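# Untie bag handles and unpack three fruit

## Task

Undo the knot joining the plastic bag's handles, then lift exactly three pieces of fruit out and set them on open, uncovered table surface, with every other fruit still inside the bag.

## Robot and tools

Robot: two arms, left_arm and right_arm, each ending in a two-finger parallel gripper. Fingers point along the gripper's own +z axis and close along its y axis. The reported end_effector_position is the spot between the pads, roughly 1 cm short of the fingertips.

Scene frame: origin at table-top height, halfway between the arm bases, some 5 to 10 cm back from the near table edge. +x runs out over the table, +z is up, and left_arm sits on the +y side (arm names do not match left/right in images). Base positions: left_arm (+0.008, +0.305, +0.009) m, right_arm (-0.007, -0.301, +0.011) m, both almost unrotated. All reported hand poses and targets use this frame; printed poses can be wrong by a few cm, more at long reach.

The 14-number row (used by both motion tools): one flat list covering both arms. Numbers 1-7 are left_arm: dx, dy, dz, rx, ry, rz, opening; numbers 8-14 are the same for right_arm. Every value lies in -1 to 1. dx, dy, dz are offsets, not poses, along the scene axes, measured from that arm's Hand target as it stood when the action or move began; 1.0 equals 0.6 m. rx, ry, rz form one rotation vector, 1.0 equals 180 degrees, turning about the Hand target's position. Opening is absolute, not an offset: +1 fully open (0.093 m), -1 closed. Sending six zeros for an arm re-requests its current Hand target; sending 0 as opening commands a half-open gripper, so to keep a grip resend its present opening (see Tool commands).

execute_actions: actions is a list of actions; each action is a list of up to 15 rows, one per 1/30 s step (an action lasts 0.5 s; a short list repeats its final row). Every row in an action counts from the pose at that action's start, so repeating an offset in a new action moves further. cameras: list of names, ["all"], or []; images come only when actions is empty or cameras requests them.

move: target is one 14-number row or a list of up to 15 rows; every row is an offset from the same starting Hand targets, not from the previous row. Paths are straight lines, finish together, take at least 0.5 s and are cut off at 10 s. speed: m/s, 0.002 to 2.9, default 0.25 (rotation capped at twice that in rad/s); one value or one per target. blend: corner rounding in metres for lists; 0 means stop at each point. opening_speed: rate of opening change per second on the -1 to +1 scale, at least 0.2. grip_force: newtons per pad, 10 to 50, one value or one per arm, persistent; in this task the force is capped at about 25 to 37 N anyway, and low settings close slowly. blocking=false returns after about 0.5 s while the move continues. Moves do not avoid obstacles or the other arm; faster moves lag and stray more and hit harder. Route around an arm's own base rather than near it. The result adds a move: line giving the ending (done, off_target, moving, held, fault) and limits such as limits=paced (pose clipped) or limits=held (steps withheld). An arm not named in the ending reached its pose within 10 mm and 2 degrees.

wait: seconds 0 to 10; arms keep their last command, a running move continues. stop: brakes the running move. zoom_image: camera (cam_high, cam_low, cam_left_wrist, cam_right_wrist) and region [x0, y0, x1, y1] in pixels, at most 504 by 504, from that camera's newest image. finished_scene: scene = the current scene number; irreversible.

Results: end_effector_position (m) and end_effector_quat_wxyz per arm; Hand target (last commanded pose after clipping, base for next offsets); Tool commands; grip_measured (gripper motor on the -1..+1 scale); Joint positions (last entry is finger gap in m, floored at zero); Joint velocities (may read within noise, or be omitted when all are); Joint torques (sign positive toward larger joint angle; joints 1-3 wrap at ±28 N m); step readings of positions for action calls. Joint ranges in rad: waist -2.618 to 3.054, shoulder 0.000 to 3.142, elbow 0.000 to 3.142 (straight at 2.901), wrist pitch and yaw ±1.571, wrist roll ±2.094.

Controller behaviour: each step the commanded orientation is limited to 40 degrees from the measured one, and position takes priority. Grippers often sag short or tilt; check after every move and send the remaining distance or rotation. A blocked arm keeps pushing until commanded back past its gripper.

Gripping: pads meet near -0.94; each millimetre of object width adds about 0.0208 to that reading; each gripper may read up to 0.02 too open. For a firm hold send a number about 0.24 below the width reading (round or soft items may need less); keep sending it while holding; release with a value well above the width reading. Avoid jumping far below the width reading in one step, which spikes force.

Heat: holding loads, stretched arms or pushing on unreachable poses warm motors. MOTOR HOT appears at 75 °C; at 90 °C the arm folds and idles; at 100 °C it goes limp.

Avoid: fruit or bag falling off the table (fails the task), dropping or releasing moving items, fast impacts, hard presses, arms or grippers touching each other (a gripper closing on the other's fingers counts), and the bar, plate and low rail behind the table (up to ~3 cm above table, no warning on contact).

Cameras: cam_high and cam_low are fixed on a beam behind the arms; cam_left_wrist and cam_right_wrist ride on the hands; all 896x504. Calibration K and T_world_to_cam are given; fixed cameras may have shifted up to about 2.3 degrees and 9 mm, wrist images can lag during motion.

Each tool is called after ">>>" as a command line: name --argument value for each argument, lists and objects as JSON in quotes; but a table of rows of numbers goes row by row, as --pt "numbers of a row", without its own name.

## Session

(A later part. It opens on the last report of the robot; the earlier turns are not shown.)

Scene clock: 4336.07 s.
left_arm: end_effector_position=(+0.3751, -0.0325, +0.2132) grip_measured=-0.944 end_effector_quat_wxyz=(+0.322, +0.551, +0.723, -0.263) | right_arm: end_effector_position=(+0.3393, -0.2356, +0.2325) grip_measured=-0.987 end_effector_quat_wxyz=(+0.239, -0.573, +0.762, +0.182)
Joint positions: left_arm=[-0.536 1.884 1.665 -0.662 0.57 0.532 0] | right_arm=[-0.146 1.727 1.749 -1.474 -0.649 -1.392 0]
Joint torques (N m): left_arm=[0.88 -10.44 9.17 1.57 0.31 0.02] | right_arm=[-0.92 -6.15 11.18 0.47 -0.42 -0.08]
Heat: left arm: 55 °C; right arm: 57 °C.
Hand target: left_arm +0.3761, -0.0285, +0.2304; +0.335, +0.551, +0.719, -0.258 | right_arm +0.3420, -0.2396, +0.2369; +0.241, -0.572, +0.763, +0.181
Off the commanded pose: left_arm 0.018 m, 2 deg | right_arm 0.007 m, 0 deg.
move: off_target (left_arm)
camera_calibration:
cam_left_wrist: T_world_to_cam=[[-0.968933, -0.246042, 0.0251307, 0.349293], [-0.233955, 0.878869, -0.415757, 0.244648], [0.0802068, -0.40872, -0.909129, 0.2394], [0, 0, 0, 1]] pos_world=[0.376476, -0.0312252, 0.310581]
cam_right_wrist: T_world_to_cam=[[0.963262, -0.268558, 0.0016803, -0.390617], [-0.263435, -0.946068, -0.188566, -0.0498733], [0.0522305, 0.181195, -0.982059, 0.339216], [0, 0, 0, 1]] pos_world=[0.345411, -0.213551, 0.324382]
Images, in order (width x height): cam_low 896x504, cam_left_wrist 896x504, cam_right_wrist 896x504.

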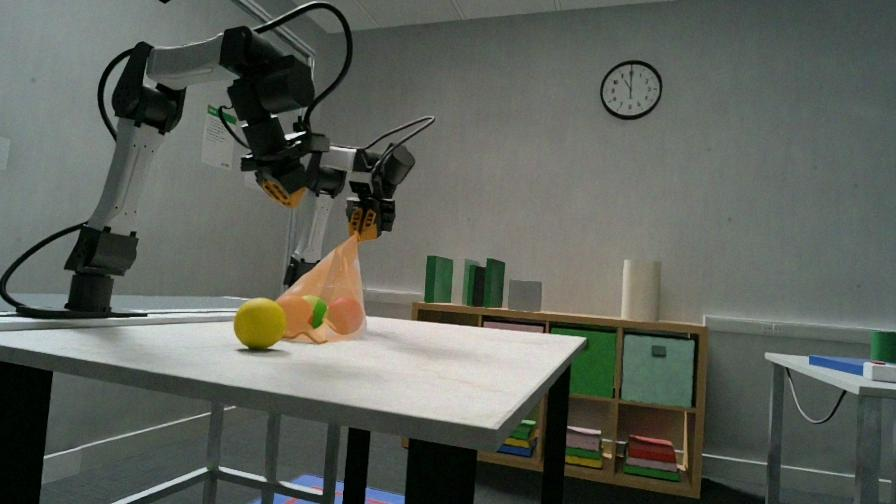

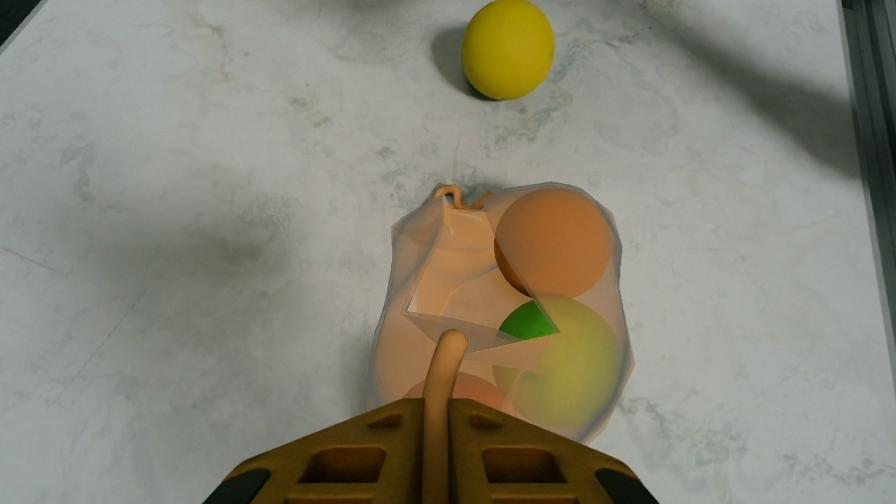

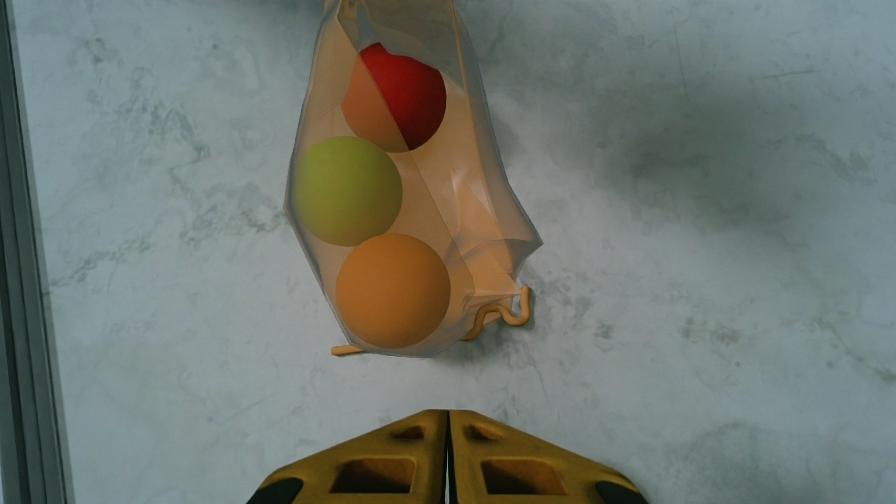

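>>> move --target '[0.0,0.13,-0.07,0,0,0,-1, 0,0,0,0,0,0,-1]' --speed 0.1 --cameras '["cam_left_wrist","cam_right_wrist"]'

Scene clock: 4360.83 s.
left_arm: end_effector_position=(+0.3787, +0.0477, +0.1796) grip_measured=-0.944 end_effector_quat_wxyz=(+0.322, +0.548, +0.727, -0.260) | right_arm: end_effector_position=(+0.3393, -0.2356, +0.2325) grip_measured=-0.987 end_effector_quat_wxyz=(+0.239, -0.573, +0.762, +0.182)
Joint positions: left_arm=[-0.348 1.783 1.422 -0.625 0.673 0.708 0] | right_arm=[-0.146 1.727 1.749 -1.474 -0.649 -1.392 0]
Joint torques (N m): left_arm=[0.64 -10.06 5.89 1.64 0.52 0.08] | right_arm=[-1.01 -6.06 11.26 0.41 -0.43 -0.08]
Heat: left arm: 58 °C; right arm: 58 °C.
Hand target: left_arm +0.3761, +0.0496, +0.1883; +0.335, +0.551, +0.719, -0.258 | right_arm +0.3420, -0.2396, +0.2369; +0.241, -0.572, +0.763, +0.181
Off the commanded pose: left_arm 0.009 m, 2 deg | right_arm 0.007 m, 0 deg.
move: done
camera_calibration:
cam_left_wrist: T_world_to_cam=[[-0.966117, -0.256861, 0.0253054, 0.372775], [-0.244152, 0.877686, -0.412379, 0.164328], [0.083714, -0.404585, -0.910661, 0.240104], [0, 0, 0, 1]] pos_world=[0.380165, 0.0486653, 0.276986]
cam_right_wrist: T_world_to_cam=[[0.963262, -0.268558, 0.0016803, -0.390617], [-0.263435, -0.946068, -0.188566, -0.0498733], [0.0522305, 0.181195, -0.982059, 0.339216], [0, 0, 0, 1]] pos_world=[0.345411, -0.213551, 0.324382]
Images, in order (width x height): cam_left_wrist 896x504, cam_right_wrist 896x504.

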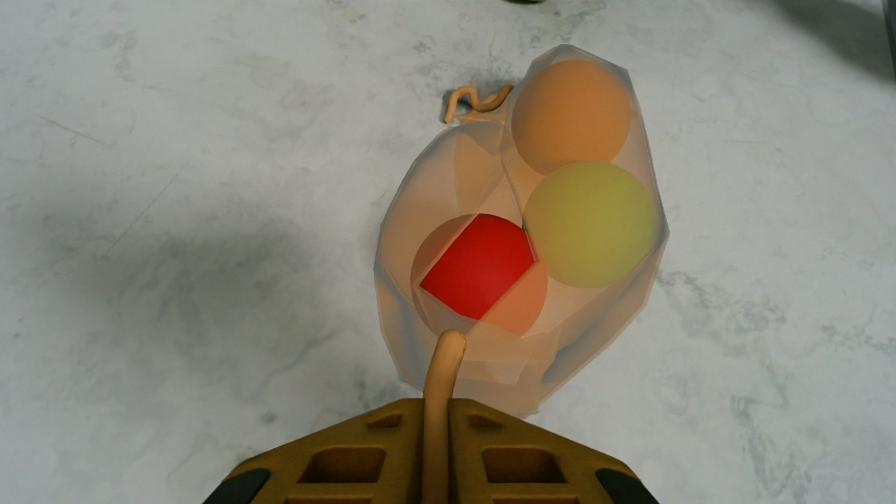

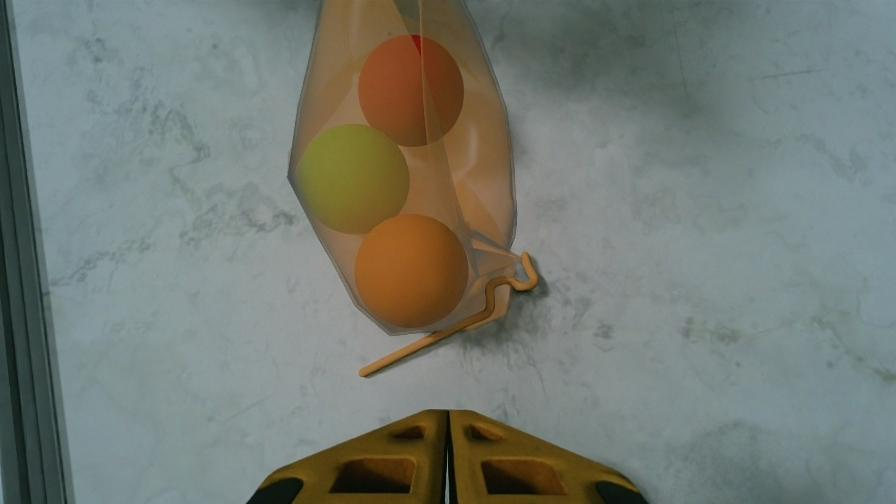

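>>> move --target '[0.0,-0.02,-0.08,0,0,0,-1, 0,0,0,0,0,0,-1]' --speed 0.1 --cameras '["cam_left_wrist","cam_right_wrist"]'

Scene clock: 4369.90 s.
left_arm: end_effector_position=(+0.3764, +0.0367, +0.1537) grip_measured=-0.944 end_effector_quat_wxyz=(+0.347, +0.556, +0.710, -0.259) | right_arm: end_effector_position=(+0.3393, -0.2356, +0.2325) grip_measured=-0.987 end_effector_quat_wxyz=(+0.239, -0.573, +0.762, +0.182)
Joint positions: left_arm=[-0.374 1.782 1.281 -0.416 0.674 0.693 0] | right_arm=[-0.146 1.727 1.749 -1.474 -0.649 -1.392 0]
Joint torques (N m): left_arm=[0.02 -6.42 5.86 1.72 0.3 -0.11] | right_arm=[-1.11 -6.12 11.29 0.44 -0.46 -0.12]
Heat: left arm: 59 °C; right arm: 58 °C.
Hand target: left_arm +0.3762, +0.0377, +0.1405; +0.335, +0.551, +0.719, -0.258 | right_arm +0.3420, -0.2396, +0.2369; +0.241, -0.572, +0.763, +0.181
Off the commanded pose: left_arm 0.013 m, 2 deg | right_arm 0.007 m, 0 deg.
move: off_target (left_arm)
camera_calibration:
cam_left_wrist: T_world_to_cam=[[-0.97045, -0.240531, -0.0192663, 0.376299], [-0.206428, 0.868894, -0.449902, 0.154751], [0.124956, -0.43263, -0.89287, 0.195068], [0, 0, 0, 1]] pos_world=[0.37275, 0.0404416, 0.251043]
cam_right_wrist: T_world_to_cam=[[0.963262, -0.268558, 0.0016803, -0.390617], [-0.263435, -0.946068, -0.188566, -0.0498733], [0.0522305, 0.181195, -0.982059, 0.339216], [0, 0, 0, 1]] pos_world=[0.345411, -0.213551, 0.324382]
Images, in order (width x height): cam_left_wrist 896x504, cam_right_wrist 896x504.

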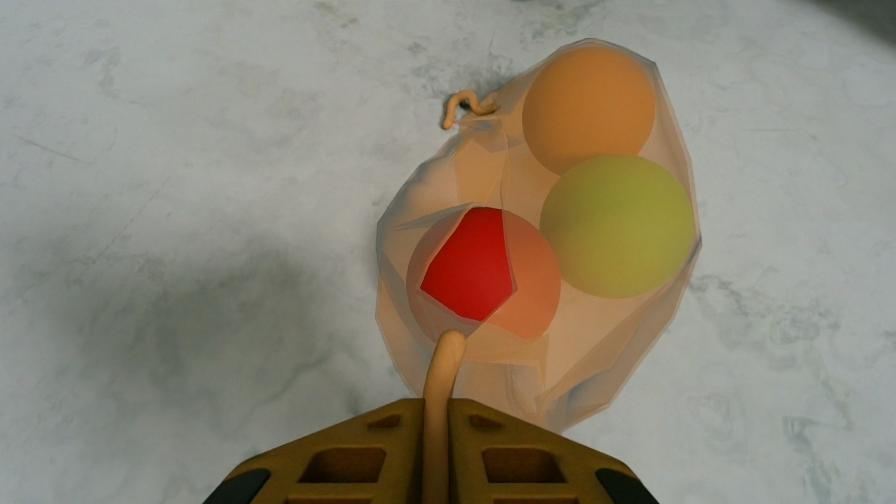

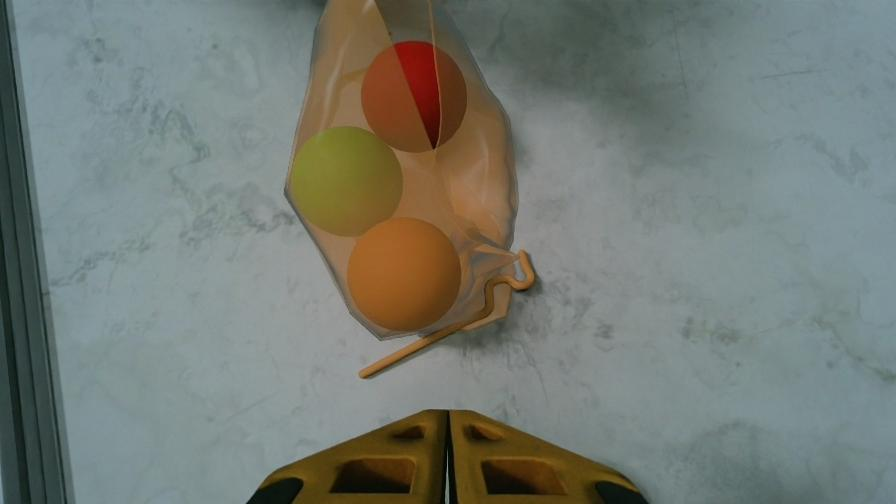

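>>> move --target '[0.0,-0.025,-0.05,0,0,0,-1, 0,0,0,0,0,0,-1]' --speed 0.1 --cameras '["cam_left_wrist","cam_right_wrist"]'

Scene clock: 4380.17 s.
left_arm: end_effector_position=(+0.3766, +0.0211, +0.1223) grip_measured=-0.944 end_effector_quat_wxyz=(+0.345, +0.556, +0.710, -0.261) | right_arm: end_effector_position=(+0.3393, -0.2356, +0.2325) grip_measured=-0.987 end_effector_quat_wxyz=(+0.239, -0.573, +0.762, +0.182)
Joint positions: left_arm=[-0.412 1.841 1.222 -0.278 0.654 0.655 0] | right_arm=[-0.146 1.727 1.749 -1.474 -0.649 -1.392 0]
Joint torques (N m): left_arm=[0.08 -6.89 5.87 1.79 0.26 -0.09] | right_arm=[-1.1 -6.09 11.25 0.43 -0.44 -0.09]
Heat: left arm: 58 °C; right arm: 59 °C.
Hand target: left_arm +0.3762, +0.0226, +0.1104; +0.335, +0.551, +0.719, -0.258 | right_arm +0.3420, -0.2396, +0.2369; +0.241, -0.572, +0.763, +0.181
Off the commanded pose: left_arm 0.012 m, 2 deg | right_arm 0.007 m, 0 deg.
move: off_target (left_arm)
camera_calibration:
cam_left_wrist: T_world_to_cam=[[-0.971119, -0.238182, -0.0140355, 0.371728], [-0.20659, 0.868827, -0.449956, 0.154224], [0.119366, -0.434062, -0.89294, 0.162419], [0, 0, 0, 1]] pos_world=[0.373466, 0.0250452, 0.219642]
cam_right_wrist: T_world_to_cam=[[0.963262, -0.268558, 0.0016803, -0.390617], [-0.263435, -0.946068, -0.188566, -0.0498733], [0.0522305, 0.181195, -0.982059, 0.339216], [0, 0, 0, 1]] pos_world=[0.345411, -0.213551, 0.324382]
Images, in order (width x height): cam_left_wrist 896x504, cam_right_wrist 896x504.

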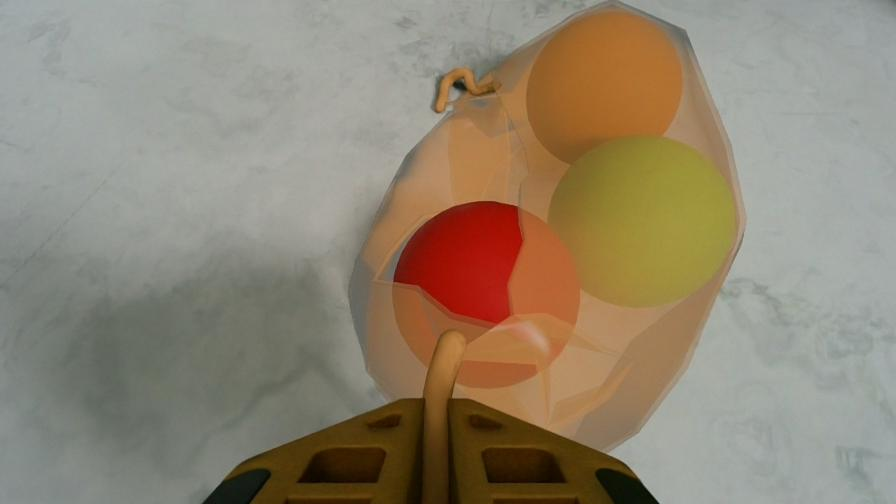

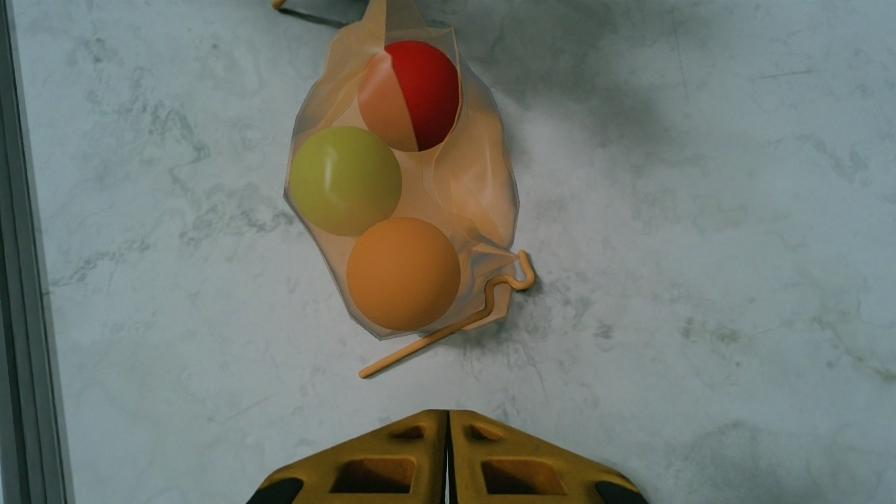

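>>> move --target '[-0.07,0.0,-0.02,0,0,0,-1, 0,0,0,0,0,0,-1]' --speed 0.1 --cameras '["cam_left_wrist","cam_right_wrist"]'

Scene clock: 4398.80 s.
left_arm: end_effector_position=(+0.3351, +0.0206, +0.0946) grip_measured=-0.944 end_effector_quat_wxyz=(+0.329, +0.554, +0.717, -0.265) | right_arm: end_effector_position=(+0.3393, -0.2356, +0.2325) grip_measured=-0.987 end_effector_quat_wxyz=(+0.239, -0.573, +0.762, +0.182)
Joint positions: left_arm=[-0.466 1.766 1.022 -0.159 0.622 0.604 0] | right_arm=[-0.146 1.727 1.749 -1.474 -0.649 -1.392 0]
Joint torques (N m): left_arm=[0.08 -9.06 5.37 1.81 0.21 -0.14] | right_arm=[-1.16 -6.2 11.32 0.41 -0.41 -0.07]
Heat: left arm: 58 °C; right arm: 59 °C.
Hand target: left_arm +0.3341, +0.0226, +0.0984; +0.335, +0.551, +0.719, -0.258 | right_arm +0.3420, -0.2396, +0.2369; +0.241, -0.572, +0.763, +0.181
Off the commanded pose: left_arm 0.004 m, 1 deg | right_arm 0.007 m, 0 deg.
move: done
camera_calibration:
cam_left_wrist: T_world_to_cam=[[-0.971253, -0.237619, 0.0143477, 0.328302], [-0.220687, 0.876169, -0.428515, 0.136179], [0.0892522, -0.419362, -0.903421, 0.153109], [0, 0, 0, 1]] pos_world=[0.335252, 0.0229033, 0.191967]
cam_right_wrist: T_world_to_cam=[[0.963262, -0.268558, 0.0016803, -0.390617], [-0.263435, -0.946068, -0.188566, -0.0498733], [0.0522305, 0.181195, -0.982059, 0.339216], [0, 0, 0, 1]] pos_world=[0.345411, -0.213551, 0.324382]
Images, in order (width x height): cam_left_wrist 896x504, cam_right_wrist 896x504.

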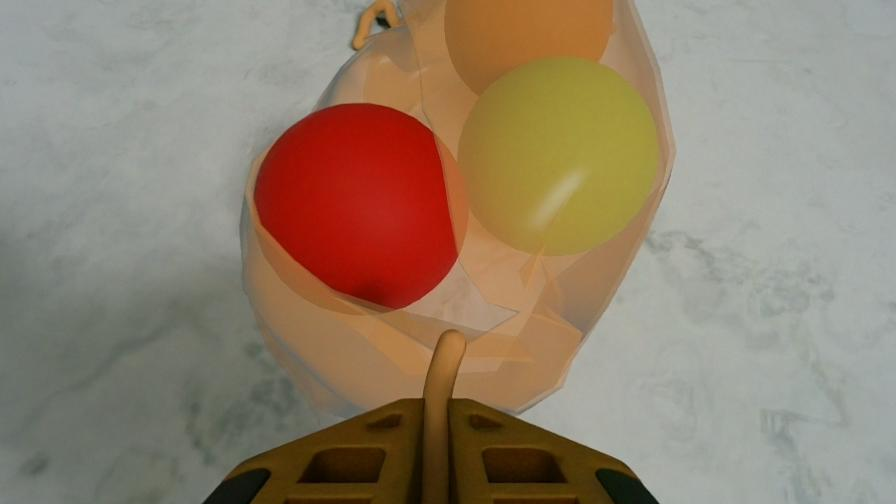

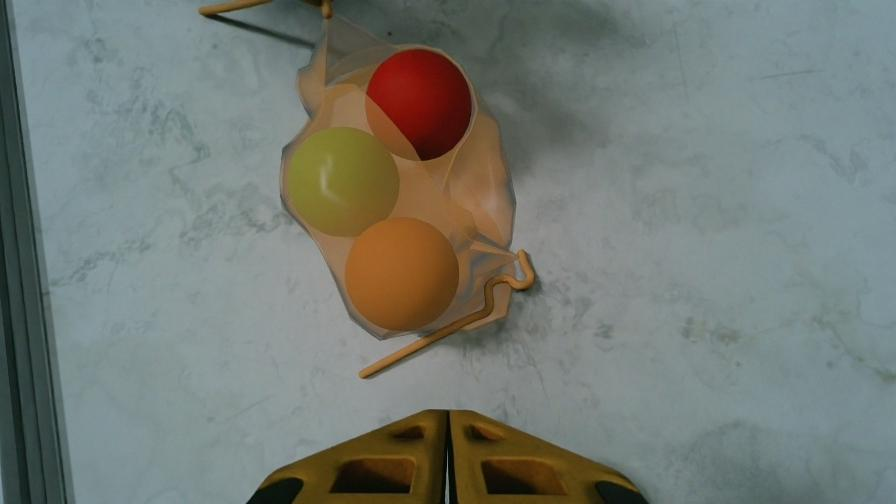

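>>> zoom_image --camera "cam_right_wrist" --region '[260, 0, 560, 200]'

>>> zoom_image --camera "cam_left_wrist" --region '[200, 60, 640, 430]'

Scaled by 1.680 from the camera's 896x504 image, which has a finer 1280x720 frame.

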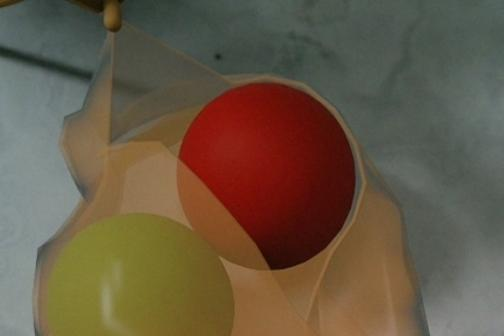

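Scaled by 1.145 from the camera's 896x504 image, which has a finer 1280x720 frame.

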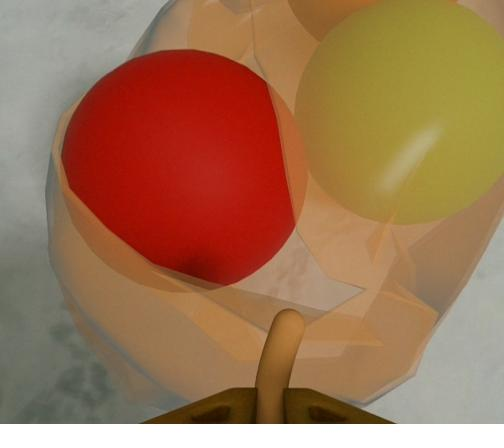

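>>> move --target '[-0.045,0.02,-0.005,0,0,0,-1, 0.048,0.26,-0.16,-0.0169,0.0023,0.0898,0.2]' --speed 0.1 --cameras '["cam_left_wrist","cam_right_wrist"]'

Scene clock: 4466.93 s.
left_arm: end_effector_position=(+0.3086, +0.0333, +0.0922) grip_measured=-0.944 end_effector_quat_wxyz=(+0.329, +0.553, +0.718, -0.264) | right_arm: end_effector_position=(+0.3595, -0.0859, +0.1356) grip_measured=+0.198 end_effector_quat_wxyz=(-0.182, +0.677, -0.682, -0.208)
Joint positions: left_arm=[-0.47 1.666 0.893 -0.127 0.617 0.597 0] | right_arm=[0.295 1.943 1.685 -1.123 -0.575 -1.214 0.055]
Joint torques (N m): left_arm=[-0.09 -8.24 5.38 1.81 0.24 -0.11] | right_arm=[-0.21 -8.64 11.92 1.04 -0.26 0.09]
Heat: left arm: 58 °C; right arm: 61 °C.
Hand target: left_arm +0.3071, +0.0346, +0.0954; +0.335, +0.551, +0.719, -0.258 | right_arm +0.3708, -0.0836, +0.1410; -0.195, +0.679, -0.681, -0.195
Off the commanded pose: left_arm 0.004 m, 1 deg | right_arm 0.013 m, 2 deg.
move: off_target (right_arm)
camera_calibration:
cam_left_wrist: T_world_to_cam=[[-0.970609, -0.240228, 0.0144294, 0.305394], [-0.223088, 0.875626, -0.428381, 0.118888], [0.0902745, -0.41901, -0.903483, 0.158325], [0, 0, 0, 1]] pos_world=[0.308648, 0.0356028, 0.189567]
cam_right_wrist: T_world_to_cam=[[0.999418, 0.0122794, -0.0318365, -0.354119], [0.00776648, -0.990376, -0.138184, -0.0293986], [-0.0332269, 0.137856, -0.989895, 0.243927], [0, 0, 0, 1]] pos_world=[0.362246, -0.0583943, 0.226126]
Images, in order (width x height): cam_left_wrist 896x504, cam_right_wrist 896x504.

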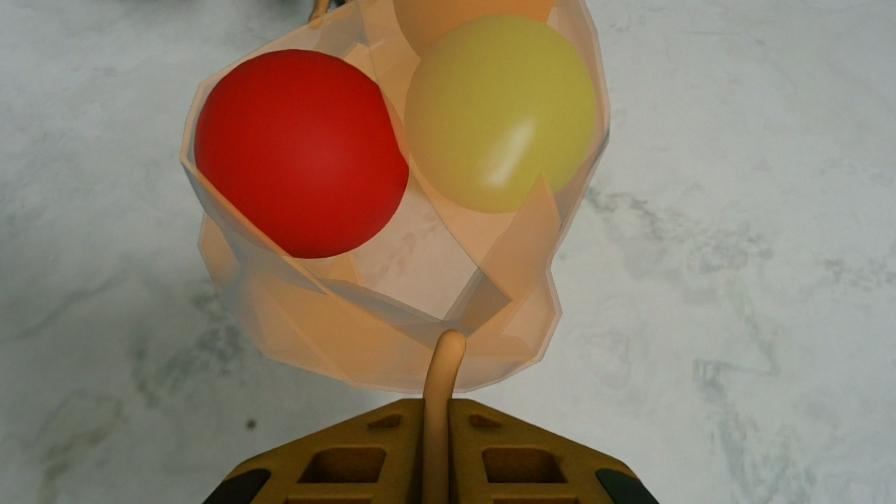

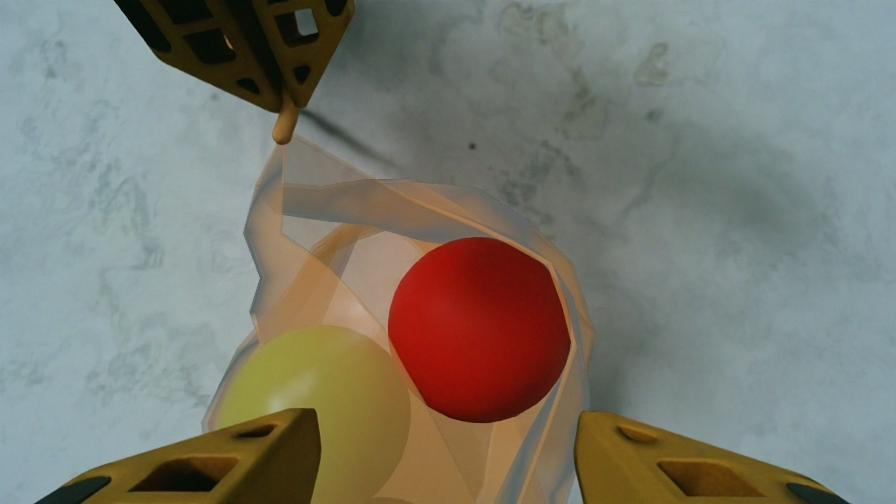

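>>> move --target '[0,0,0,0,0,0,-1, 0.012,0.036,-0.05,-0.0374,0.0134,-0.2211,0.75]' --speed 0.08 --cameras '["cam_left_wrist","cam_right_wrist"]'

Scene clock: 4506.93 s.
left_arm: end_effector_position=(+0.3086, +0.0333, +0.0922) grip_measured=-0.944 end_effector_quat_wxyz=(+0.329, +0.553, +0.718, -0.264) | right_arm: end_effector_position=(+0.3781, -0.0622, +0.0988) grip_measured=+0.748 end_effector_quat_wxyz=(+0.177, -0.415, +0.887, +0.096)
Joint positions: left_arm=[-0.47 1.666 0.893 -0.127 0.617 0.597 0] | right_arm=[0.468 1.887 1.498 -0.769 -0.199 -0.356 0.081]
Joint torques (N m): left_arm=[-0.08 -8.25 5.41 1.82 0.24 -0.11] | right_arm=[0.23 -13.12 7.24 1.59 0.04 0.11]
Heat: left arm: 57 °C; right arm: 62 °C.
Hand target: left_arm +0.3071, +0.0346, +0.0954; +0.335, +0.551, +0.719, -0.258 | right_arm +0.3779, -0.0619, +0.1109; +0.196, -0.413, +0.885, +0.091
Off the commanded pose: left_arm 0.004 m, 1 deg | right_arm 0.012 m, 2 deg.
move: off_target (right_arm)
camera_calibration:
cam_left_wrist: T_world_to_cam=[[-0.970609, -0.240228, 0.0144294, 0.305394], [-0.223088, 0.875626, -0.428381, 0.118888], [0.0902745, -0.41901, -0.903483, 0.158325], [0, 0, 0, 1]] pos_world=[0.308648, 0.0356028, 0.189567]
cam_right_wrist: T_world_to_cam=[[0.776122, -0.630303, -0.0187881, -0.330958], [-0.630129, -0.776349, 0.01484, 0.228352], [-0.0239398, 0.000321286, -0.999713, 0.193755], [0, 0, 0, 1]] pos_world=[0.405393, -0.0313858, 0.184093]
Images, in order (width x height): cam_left_wrist 896x504, cam_right_wrist 896x504.

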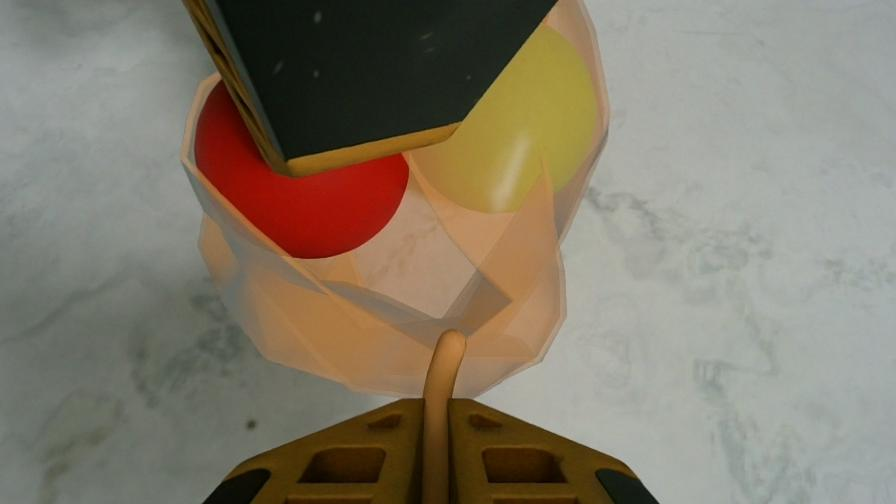

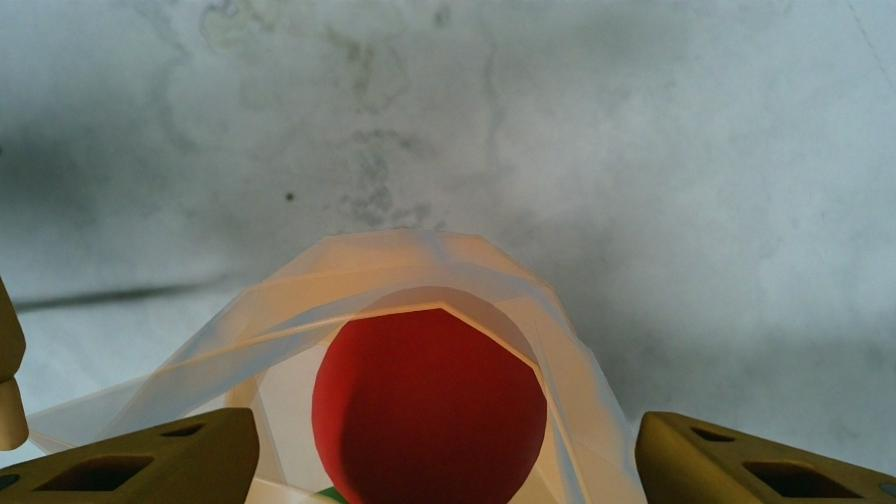

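>>> move --pt "0 0 0 0 0 0 -1 -0.022 -0.01 -0.02 0 0 0 0.78" --pt "0 0 0 0 0 0 -1 -0.024 -0.01 -0.125 0 0 0 0.78" --speed 0.06 --cameras '["cam_left_wrist","cam_right_wrist"]'

Scene clock: 4523.30 s.
left_arm: end_effector_position=(+0.3087, +0.0333, +0.0922) grip_measured=-0.944 end_effector_quat_wxyz=(+0.329, +0.553, +0.718, -0.264) | right_arm: end_effector_position=(+0.3653, -0.0666, +0.0446) grip_measured=+0.778 end_effector_quat_wxyz=(+0.201, -0.415, +0.882, +0.097)
Joint positions: left_arm=[-0.47 1.666 0.893 -0.126 0.617 0.597 0] | right_arm=[0.478 1.869 1.227 -0.465 -0.194 -0.346 0.083]
Joint torques (N m): left_arm=[-0.08 -8.23 5.38 1.81 0.24 -0.1] | right_arm=[0.12 -8.03 7.08 1.67 0.04 0.1]
Heat: left arm: 56 °C; right arm: 59 °C.
Hand target: left_arm +0.3071, +0.0346, +0.0955; +0.335, +0.551, +0.719, -0.258 | right_arm +0.3636, -0.0678, +0.0359; +0.196, -0.413, +0.885, +0.091
Off the commanded pose: left_arm 0.004 m, 1 deg | right_arm 0.009 m, 1 deg.
move: done
camera_calibration:
cam_left_wrist: T_world_to_cam=[[-0.970625, -0.240182, 0.014115, 0.305455], [-0.222896, 0.875586, -0.428563, 0.118907], [0.0905742, -0.419121, -0.903401, 0.158312], [0, 0, 0, 1]] pos_world=[0.308647, 0.0356031, 0.189667]
cam_right_wrist: T_world_to_cam=[[0.776595, -0.63, 0.000657304, -0.325845], [-0.629703, -0.77626, -0.0299191, 0.219473], [0.0193593, 0.0228211, -0.999552, 0.124921], [0, 0, 0, 1]] pos_world=[0.388834, -0.037765, 0.131645]
Images, in order (width x height): cam_left_wrist 896x504, cam_right_wrist 896x504.

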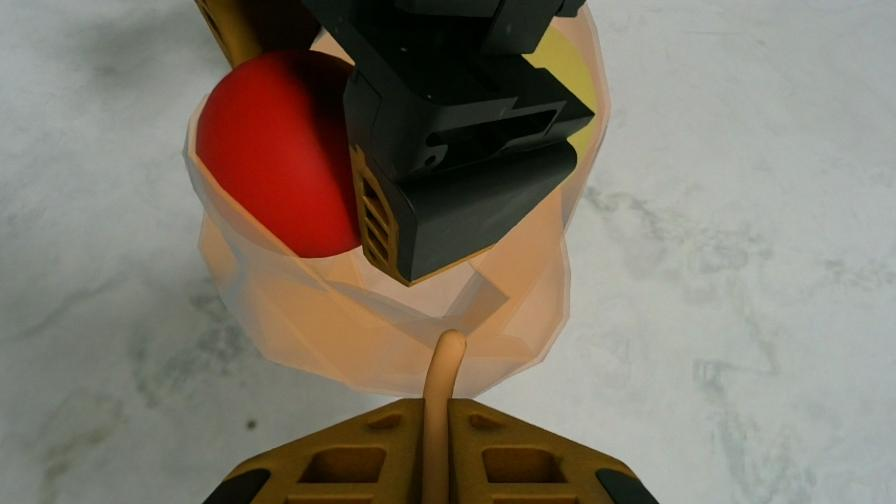

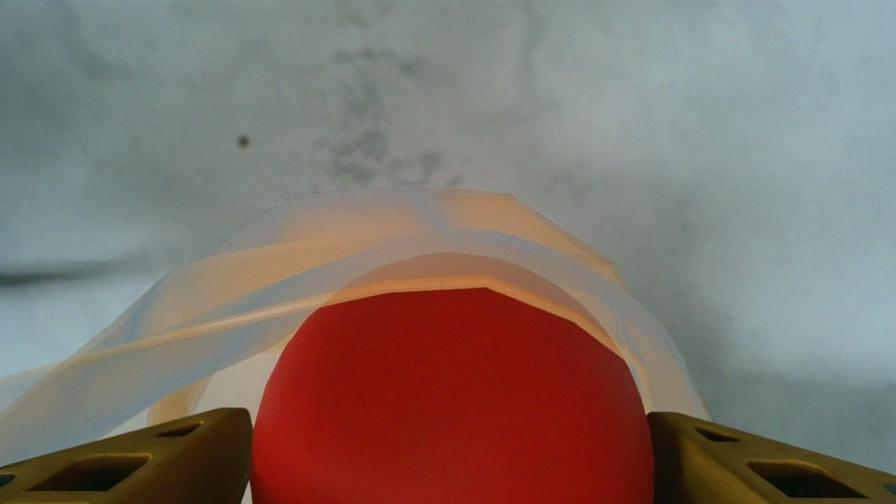

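>>> move --target '[0,0,0,0,0,0,-1,0,0,0,0,0,0,0.2]' --opening_speed 0.8 --cameras '["cam_right_wrist"]'

Scene clock: 4574.63 s.
left_arm: end_effector_position=(+0.3087, +0.0333, +0.0922) grip_measured=-0.944 end_effector_quat_wxyz=(+0.329, +0.553, +0.718, -0.264) | right_arm: end_effector_position=(+0.3657, -0.0664, +0.0447) grip_measured=+0.320 end_effector_quat_wxyz=(+0.202, -0.415, +0.882, +0.096)
Joint positions: left_arm=[-0.47 1.666 0.893 -0.126 0.617 0.597 0] | right_arm=[0.478 1.869 1.227 -0.464 -0.194 -0.346 0.061]
Joint torques (N m): left_arm=[-0.05 -8.2 5.37 1.82 0.25 -0.11] | right_arm=[0.14 -8.09 6.97 1.66 0.03 0.07]
Heat: left arm: 56 °C; right arm: 56 °C.
Hand target: left_arm +0.3071, +0.0346, +0.0955; +0.335, +0.551, +0.719, -0.258 | right_arm +0.3636, -0.0679, +0.0359; +0.196, -0.413, +0.885, +0.091
Off the commanded pose: left_arm 0.004 m, 1 deg | right_arm 0.009 m, 1 deg.
move: done
camera_calibration:
cam_right_wrist: T_world_to_cam=[[0.776311, -0.630348, 0.00152344, -0.325954], [-0.629998, -0.775956, -0.0315357, 0.220023], [0.0210606, 0.0235218, -0.999501, 0.124471], [0, 0, 0, 1]] pos_world=[0.389035, -0.037664, 0.131844]
Images, in order (width x height): cam_right_wrist 896x504.

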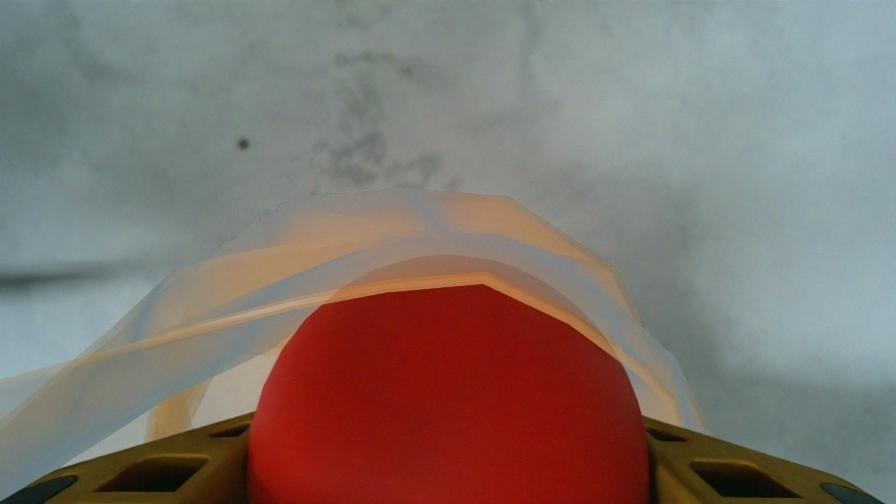

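>>> move --target '[0,0,0,0,0,0,-1,0,0,0.1,0,0,0,0.2]' --speed 0.08 --cameras '["cam_right_wrist"]'

>>> zoom_image --camera "cam_right_wrist" --region '[200, 200, 700, 500]'

Scene clock: 4586.90 s.
left_arm: end_effector_position=(+0.3087, +0.0333, +0.0922) grip_measured=-0.944 end_effector_quat_wxyz=(+0.329, +0.553, +0.718, -0.264) | right_arm: end_effector_position=(+0.3573, -0.0700, +0.0729) grip_measured=+0.320 end_effector_quat_wxyz=(+0.173, -0.414, +0.888, +0.095)
Joint positions: left_arm=[-0.47 1.666 0.893 -0.126 0.617 0.597 0] | right_arm=[0.478 1.836 1.326 -0.655 -0.194 -0.346 0.061]
Joint torques (N m): left_arm=[-0.08 -8.2 5.42 1.82 0.24 -0.11] | right_arm=[-0.18 -12.41 11.77 1.16 0.01 0.03]
Heat: left arm: 56 °C; right arm: 56 °C.
Hand target: left_arm +0.3071, +0.0346, +0.0955; +0.335, +0.551, +0.719, -0.258 | right_arm +0.3636, -0.0679, +0.0960; +0.196, -0.413, +0.885, +0.091
Off the commanded pose: left_arm 0.004 m, 1 deg | right_arm 0.024 m, 3 deg.
move: off_target (right_arm)
camera_calibration:
cam_right_wrist: T_world_to_cam=[[0.774766, -0.631869, -0.0219117, -0.31962], [-0.631446, -0.775063, 0.0235134, 0.209434], [-0.0318403, -0.0043813, -0.999483, 0.169818], [0, 0, 0, 1]] pos_world=[0.385284, -0.038889, 0.157802]
Images, in order (width x height): cam_right_wrist 896x504.

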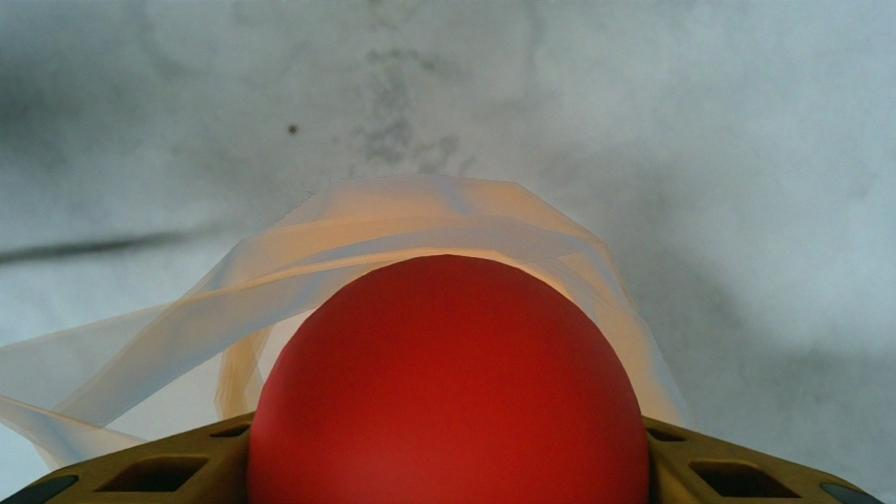

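Scaled by 1.008 from the camera's 896x504 image, which has a finer 1280x720 frame.

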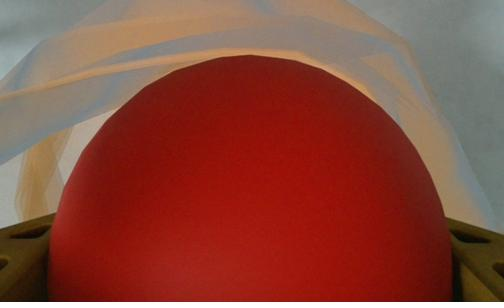

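>>> move --target '[0,0,0,0,0,0,-1,0.03,-0.02,0.17,0,0,0,0.2]' --speed 0.1 --cameras '["cam_right_wrist","cam_high","cam_left_wrist"]'

Scene clock: 4594.63 s.
left_arm: end_effector_position=(+0.3087, +0.0333, +0.0922) grip_measured=-0.944 end_effector_quat_wxyz=(+0.329, +0.553, +0.718, -0.264) | right_arm: end_effector_position=(+0.3782, -0.0790, +0.1884) grip_measured=+0.320 end_effector_quat_wxyz=(+0.189, -0.413, +0.887, +0.087)
Joint positions: left_arm=[-0.47 1.666 0.893 -0.126 0.617 0.597 0] | right_arm=[0.429 1.829 1.77 -1.083 -0.196 -0.389 0.061]
Joint torques (N m): left_arm=[-0.13 -8.2 5.34 1.8 0.23 -0.11] | right_arm=[-0.9 -8.73 12.29 1.18 -0.22 -0.08]
Heat: left arm: 56 °C; right arm: 58 °C.
Hand target: left_arm +0.3071, +0.0346, +0.0955; +0.335, +0.551, +0.719, -0.258 | right_arm +0.3817, -0.0800, +0.1979; +0.196, -0.413, +0.885, +0.091
Off the commanded pose: left_arm 0.004 m, 1 deg | right_arm 0.010 m, 1 deg.
move: done
camera_calibration:
cam_left_wrist: T_world_to_cam=[[-0.970625, -0.240182, 0.014115, 0.305455], [-0.222896, 0.875586, -0.428563, 0.118907], [0.0905742, -0.419121, -0.903401, 0.158312], [0, 0, 0, 1]] pos_world=[0.308647, 0.0356031, 0.189667]
cam_right_wrist: T_world_to_cam=[[0.77018, -0.637806, 0.00501132, -0.342804], [-0.637817, -0.770187, 0.000770815, 0.219979], [0.00336803, -0.00378997, -0.999987, 0.272736], [0, 0, 0, 1]] pos_world=[0.403409, -0.0481839, 0.274281]
Images, in order (width x height): cam_high 896x504, cam_left_wrist 896x504, cam_right_wrist 896x504.

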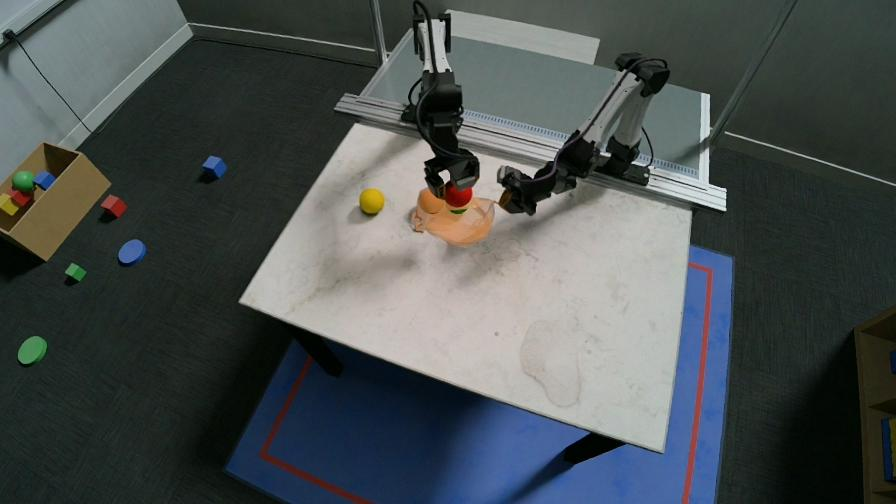

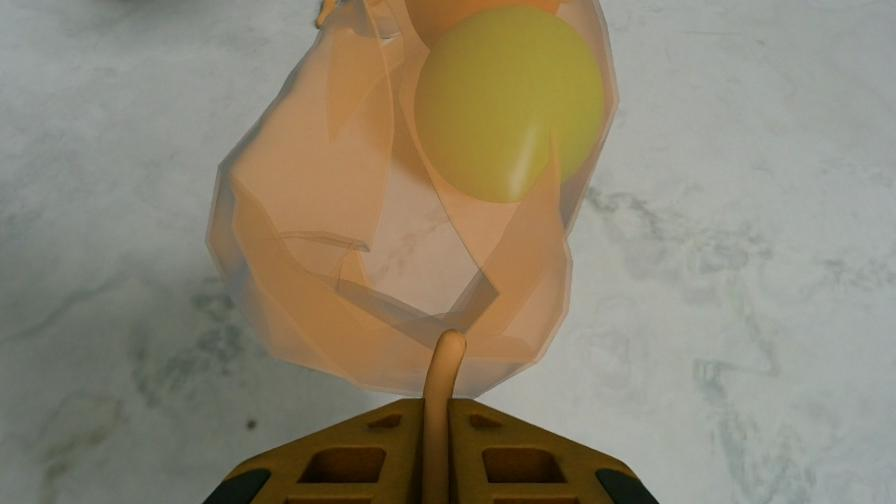

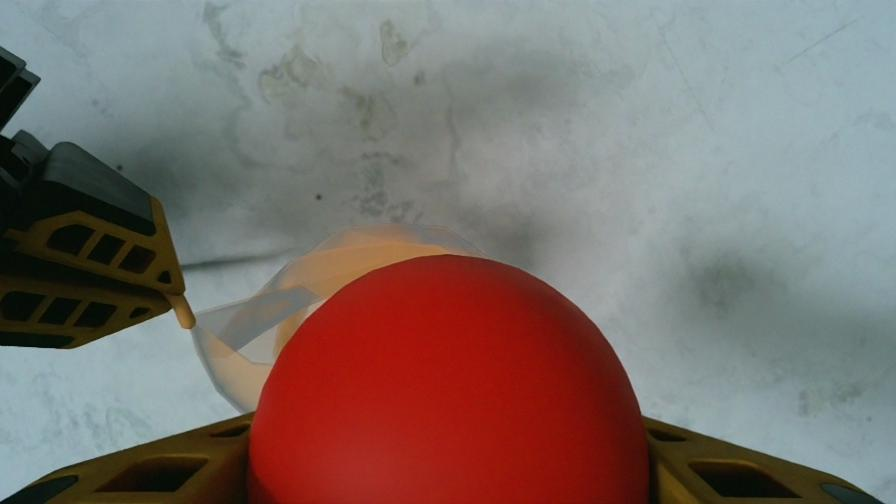

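>>> move --pt "0 0 0 0 0 0 -1 0.14 -0.08 0 0 0 -0.06 0.2" --pt "0 0 0 0 0 0 -1 0.265 -0.18 -0.06 0 0 -0.111 0.2" --speed 0.15 --blend '[0.03,0]' --cameras '["cam_right_wrist"]'

Scene clock: 4608.10 s.
left_arm: end_effector_position=(+0.3087, +0.0333, +0.0922) grip_measured=-0.944 end_effector_quat_wxyz=(+0.329, +0.553, +0.718, -0.264) | right_arm: end_effector_position=(+0.5374, -0.1838, +0.1612) grip_measured=+0.320 end_effector_quat_wxyz=(+0.209, -0.261, +0.941, +0.057)
Joint positions: left_arm=[-0.47 1.666 0.893 -0.126 0.617 0.597 0] | right_arm=[0.133 2.391 2.522 -1.26 -0.2 -0.349 0.061]
Joint torques (N m): left_arm=[-0.03 -8.24 5.38 1.8 0.23 -0.11] | right_arm=[-0.77 -11.12 12.18 1.32 -0.07 0.08]
Heat: left arm: 56 °C; right arm: 61 °C.
Hand target: left_arm +0.3071, +0.0346, +0.0955; +0.335, +0.551, +0.719, -0.258 | right_arm +0.5406, -0.1878, +0.1619; +0.209, -0.253, +0.943, +0.056
Off the commanded pose: left_arm 0.004 m, 1 deg | right_arm 0.005 m, 1 deg.
move: done
camera_calibration:
cam_right_wrist: T_world_to_cam=[[0.521701, -0.853114, 0.00492487, -0.438066], [-0.852953, -0.521703, -0.0172281, 0.405083], [0.0172668, 0.00478722, -0.999839, 0.238662], [0, 0, 0, 1]] pos_world=[0.569936, -0.16353, 0.24776]
Images, in order (width x height): cam_right_wrist 896x504.

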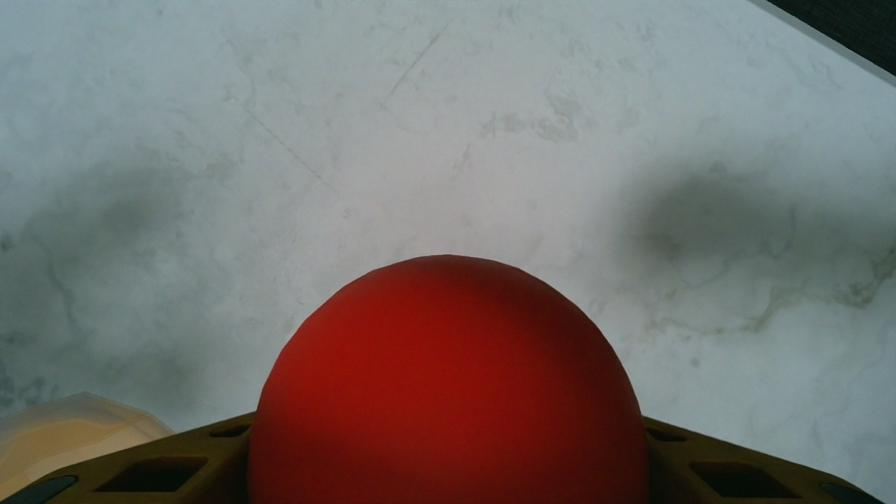

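>>> move --target '[0,0,0,0,0,0,-1,0,0,-0.175,0,0,0,0.2]' --speed 0.12

>>> move --target '[0,0,0,0,0,0,-1,0,0,-0.018,0,0,0,0.2]' --speed 0.03

Scene clock: 4615.03 s.
left_arm: end_effector_position=(+0.3087, +0.0333, +0.0922) grip_measured=-0.944 end_effector_quat_wxyz=(+0.329, +0.553, +0.718, -0.264) | right_arm: end_effector_position=(+0.5376, -0.1883, +0.0455) grip_measured=+0.320 end_effector_quat_wxyz=(+0.192, -0.256, +0.946, +0.060)
Joint positions: left_arm=[-0.47 1.666 0.893 -0.126 0.617 0.597 0] | right_arm=[0.133 2.363 2.021 -0.822 -0.2 -0.341 0.061]
Joint torques (N m): left_arm=[-0.08 -8.16 5.37 1.81 0.24 -0.1] | right_arm=[-0.03 -15.92 7.02 1.68 -0.03 0.08]
Heat: left arm: 55 °C; right arm: 62 °C.
Hand target: left_arm +0.3071, +0.0346, +0.0955; +0.335, +0.551, +0.719, -0.258 | right_arm +0.5405, -0.1878, +0.0567; +0.209, -0.253, +0.943, +0.056
Off the commanded pose: left_arm 0.004 m, 1 deg | right_arm 0.012 m, 2 deg.
move: off_target (right_arm)

Scene clock: 4615.80 s.
left_arm: end_effector_position=(+0.3087, +0.0333, +0.0922) grip_measured=-0.944 end_effector_quat_wxyz=(+0.329, +0.553, +0.718, -0.264) | right_arm: end_effector_position=(+0.5386, -0.1882, +0.0441) grip_measured=+0.320 end_effector_quat_wxyz=(+0.198, -0.256, +0.944, +0.060)
Joint positions: left_arm=[-0.47 1.666 0.893 -0.126 0.617 0.597 0] | right_arm=[0.133 2.357 2 -0.795 -0.2 -0.34 0.061]
Joint torques (N m): left_arm=[-0.12 -8.23 5.38 1.81 0.21 -0.1] | right_arm=[0.08 -14.56 6.28 1.8 -0.07 0.09]
Heat: left arm: 55 °C; right arm: 62 °C.
Hand target: left_arm +0.3071, +0.0346, +0.0955; +0.335, +0.551, +0.719, -0.258 | right_arm +0.5406, -0.1878, +0.0460; +0.209, -0.253, +0.943, +0.056
Off the commanded pose: left_arm 0.004 m, 1 deg | right_arm 0.003 m, 1 deg.
move: done

>>> move --target '[0,0,0,0,0,0,-1,0,0,-0.014,0,0,0,0.2]' --speed 0.03

Scene clock: 4620.90 s.
left_arm: end_effector_position=(+0.3087, +0.0333, +0.0922) grip_measured=-0.944 end_effector_quat_wxyz=(+0.329, +0.553, +0.718, -0.264) | right_arm: end_effector_position=(+0.5390, -0.1880, +0.0434) grip_measured=+0.320 end_effector_quat_wxyz=(+0.202, -0.256, +0.944, +0.060)
Joint positions: left_arm=[-0.47 1.666 0.893 -0.126 0.617 0.597 0] | right_arm=[0.133 2.35 1.982 -0.774 -0.201 -0.339 0.061]
Joint torques (N m): left_arm=[-0.1 -8.18 5.39 1.81 0.23 -0.11] | right_arm=[-0.02 -13.22 5.96 1.9 -0.05 0.08]
Heat: left arm: 55 °C; right arm: 60 °C.
Hand target: left_arm +0.3071, +0.0346, +0.0955; +0.335, +0.551, +0.719, -0.258 | right_arm +0.5405, -0.1878, +0.0376; +0.209, -0.253, +0.943, +0.056
Off the commanded pose: left_arm 0.004 m, 1 deg | right_arm 0.006 m, 1 deg.
move: done

Contact. Release.

>>> move --target '[0,0,0,0,0,0,-1,0,0,0.01,0,0,0,0.75]' --opening_speed 0.3 --cameras '["cam_right_wrist"]'

Scene clock: 4626.37 s.
left_arm: end_effector_position=(+0.3087, +0.0333, +0.0922) grip_measured=-0.944 end_effector_quat_wxyz=(+0.329, +0.553, +0.718, -0.264) | right_arm: end_effector_position=(+0.5413, -0.1866, +0.0447) grip_measured=+0.748 end_effector_quat_wxyz=(+0.208, -0.257, +0.942, +0.060)
Joint positions: left_arm=[-0.47 1.666 0.893 -0.126 0.617 0.597 0] | right_arm=[0.134 2.35 1.982 -0.763 -0.202 -0.339 0.081]
Joint torques (N m): left_arm=[-0.08 -8.24 5.41 1.8 0.23 -0.11] | right_arm=[-0.09 -13.65 7.27 1.6 -0.03 0.08]
Heat: left arm: 55 °C; right arm: 60 °C.
Hand target: left_arm +0.3071, +0.0346, +0.0955; +0.335, +0.551, +0.719, -0.258 | right_arm +0.5406, -0.1879, +0.0436; +0.209, -0.253, +0.943, +0.056
Off the commanded pose: left_arm 0.004 m, 1 deg | right_arm 0.002 m, 1 deg.
move: done
camera_calibration:
cam_right_wrist: T_world_to_cam=[[0.516009, -0.856581, -0.00219834, -0.439186], [-0.856493, -0.515915, -0.0158819, 0.407909], [0.0124699, 0.010078, -0.999871, 0.125764], [0, 0, 0, 1]] pos_world=[0.574426, -0.167019, 0.131261]
Images, in order (width x height): cam_right_wrist 896x504.

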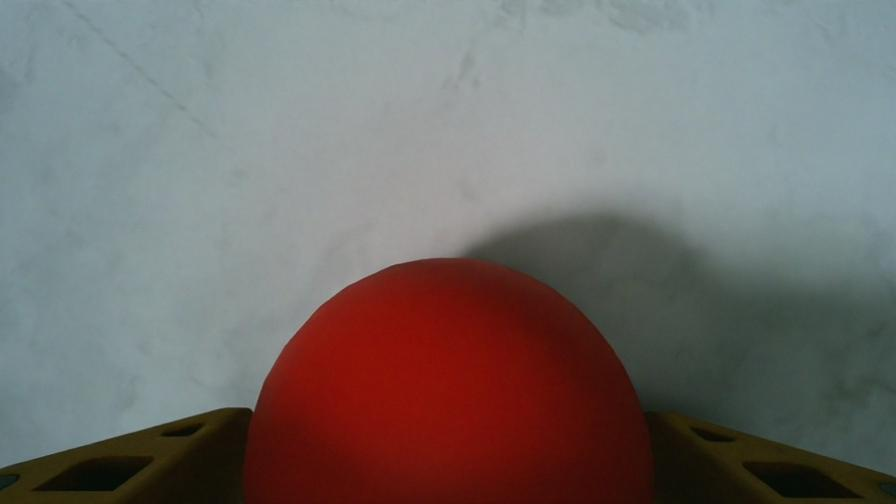

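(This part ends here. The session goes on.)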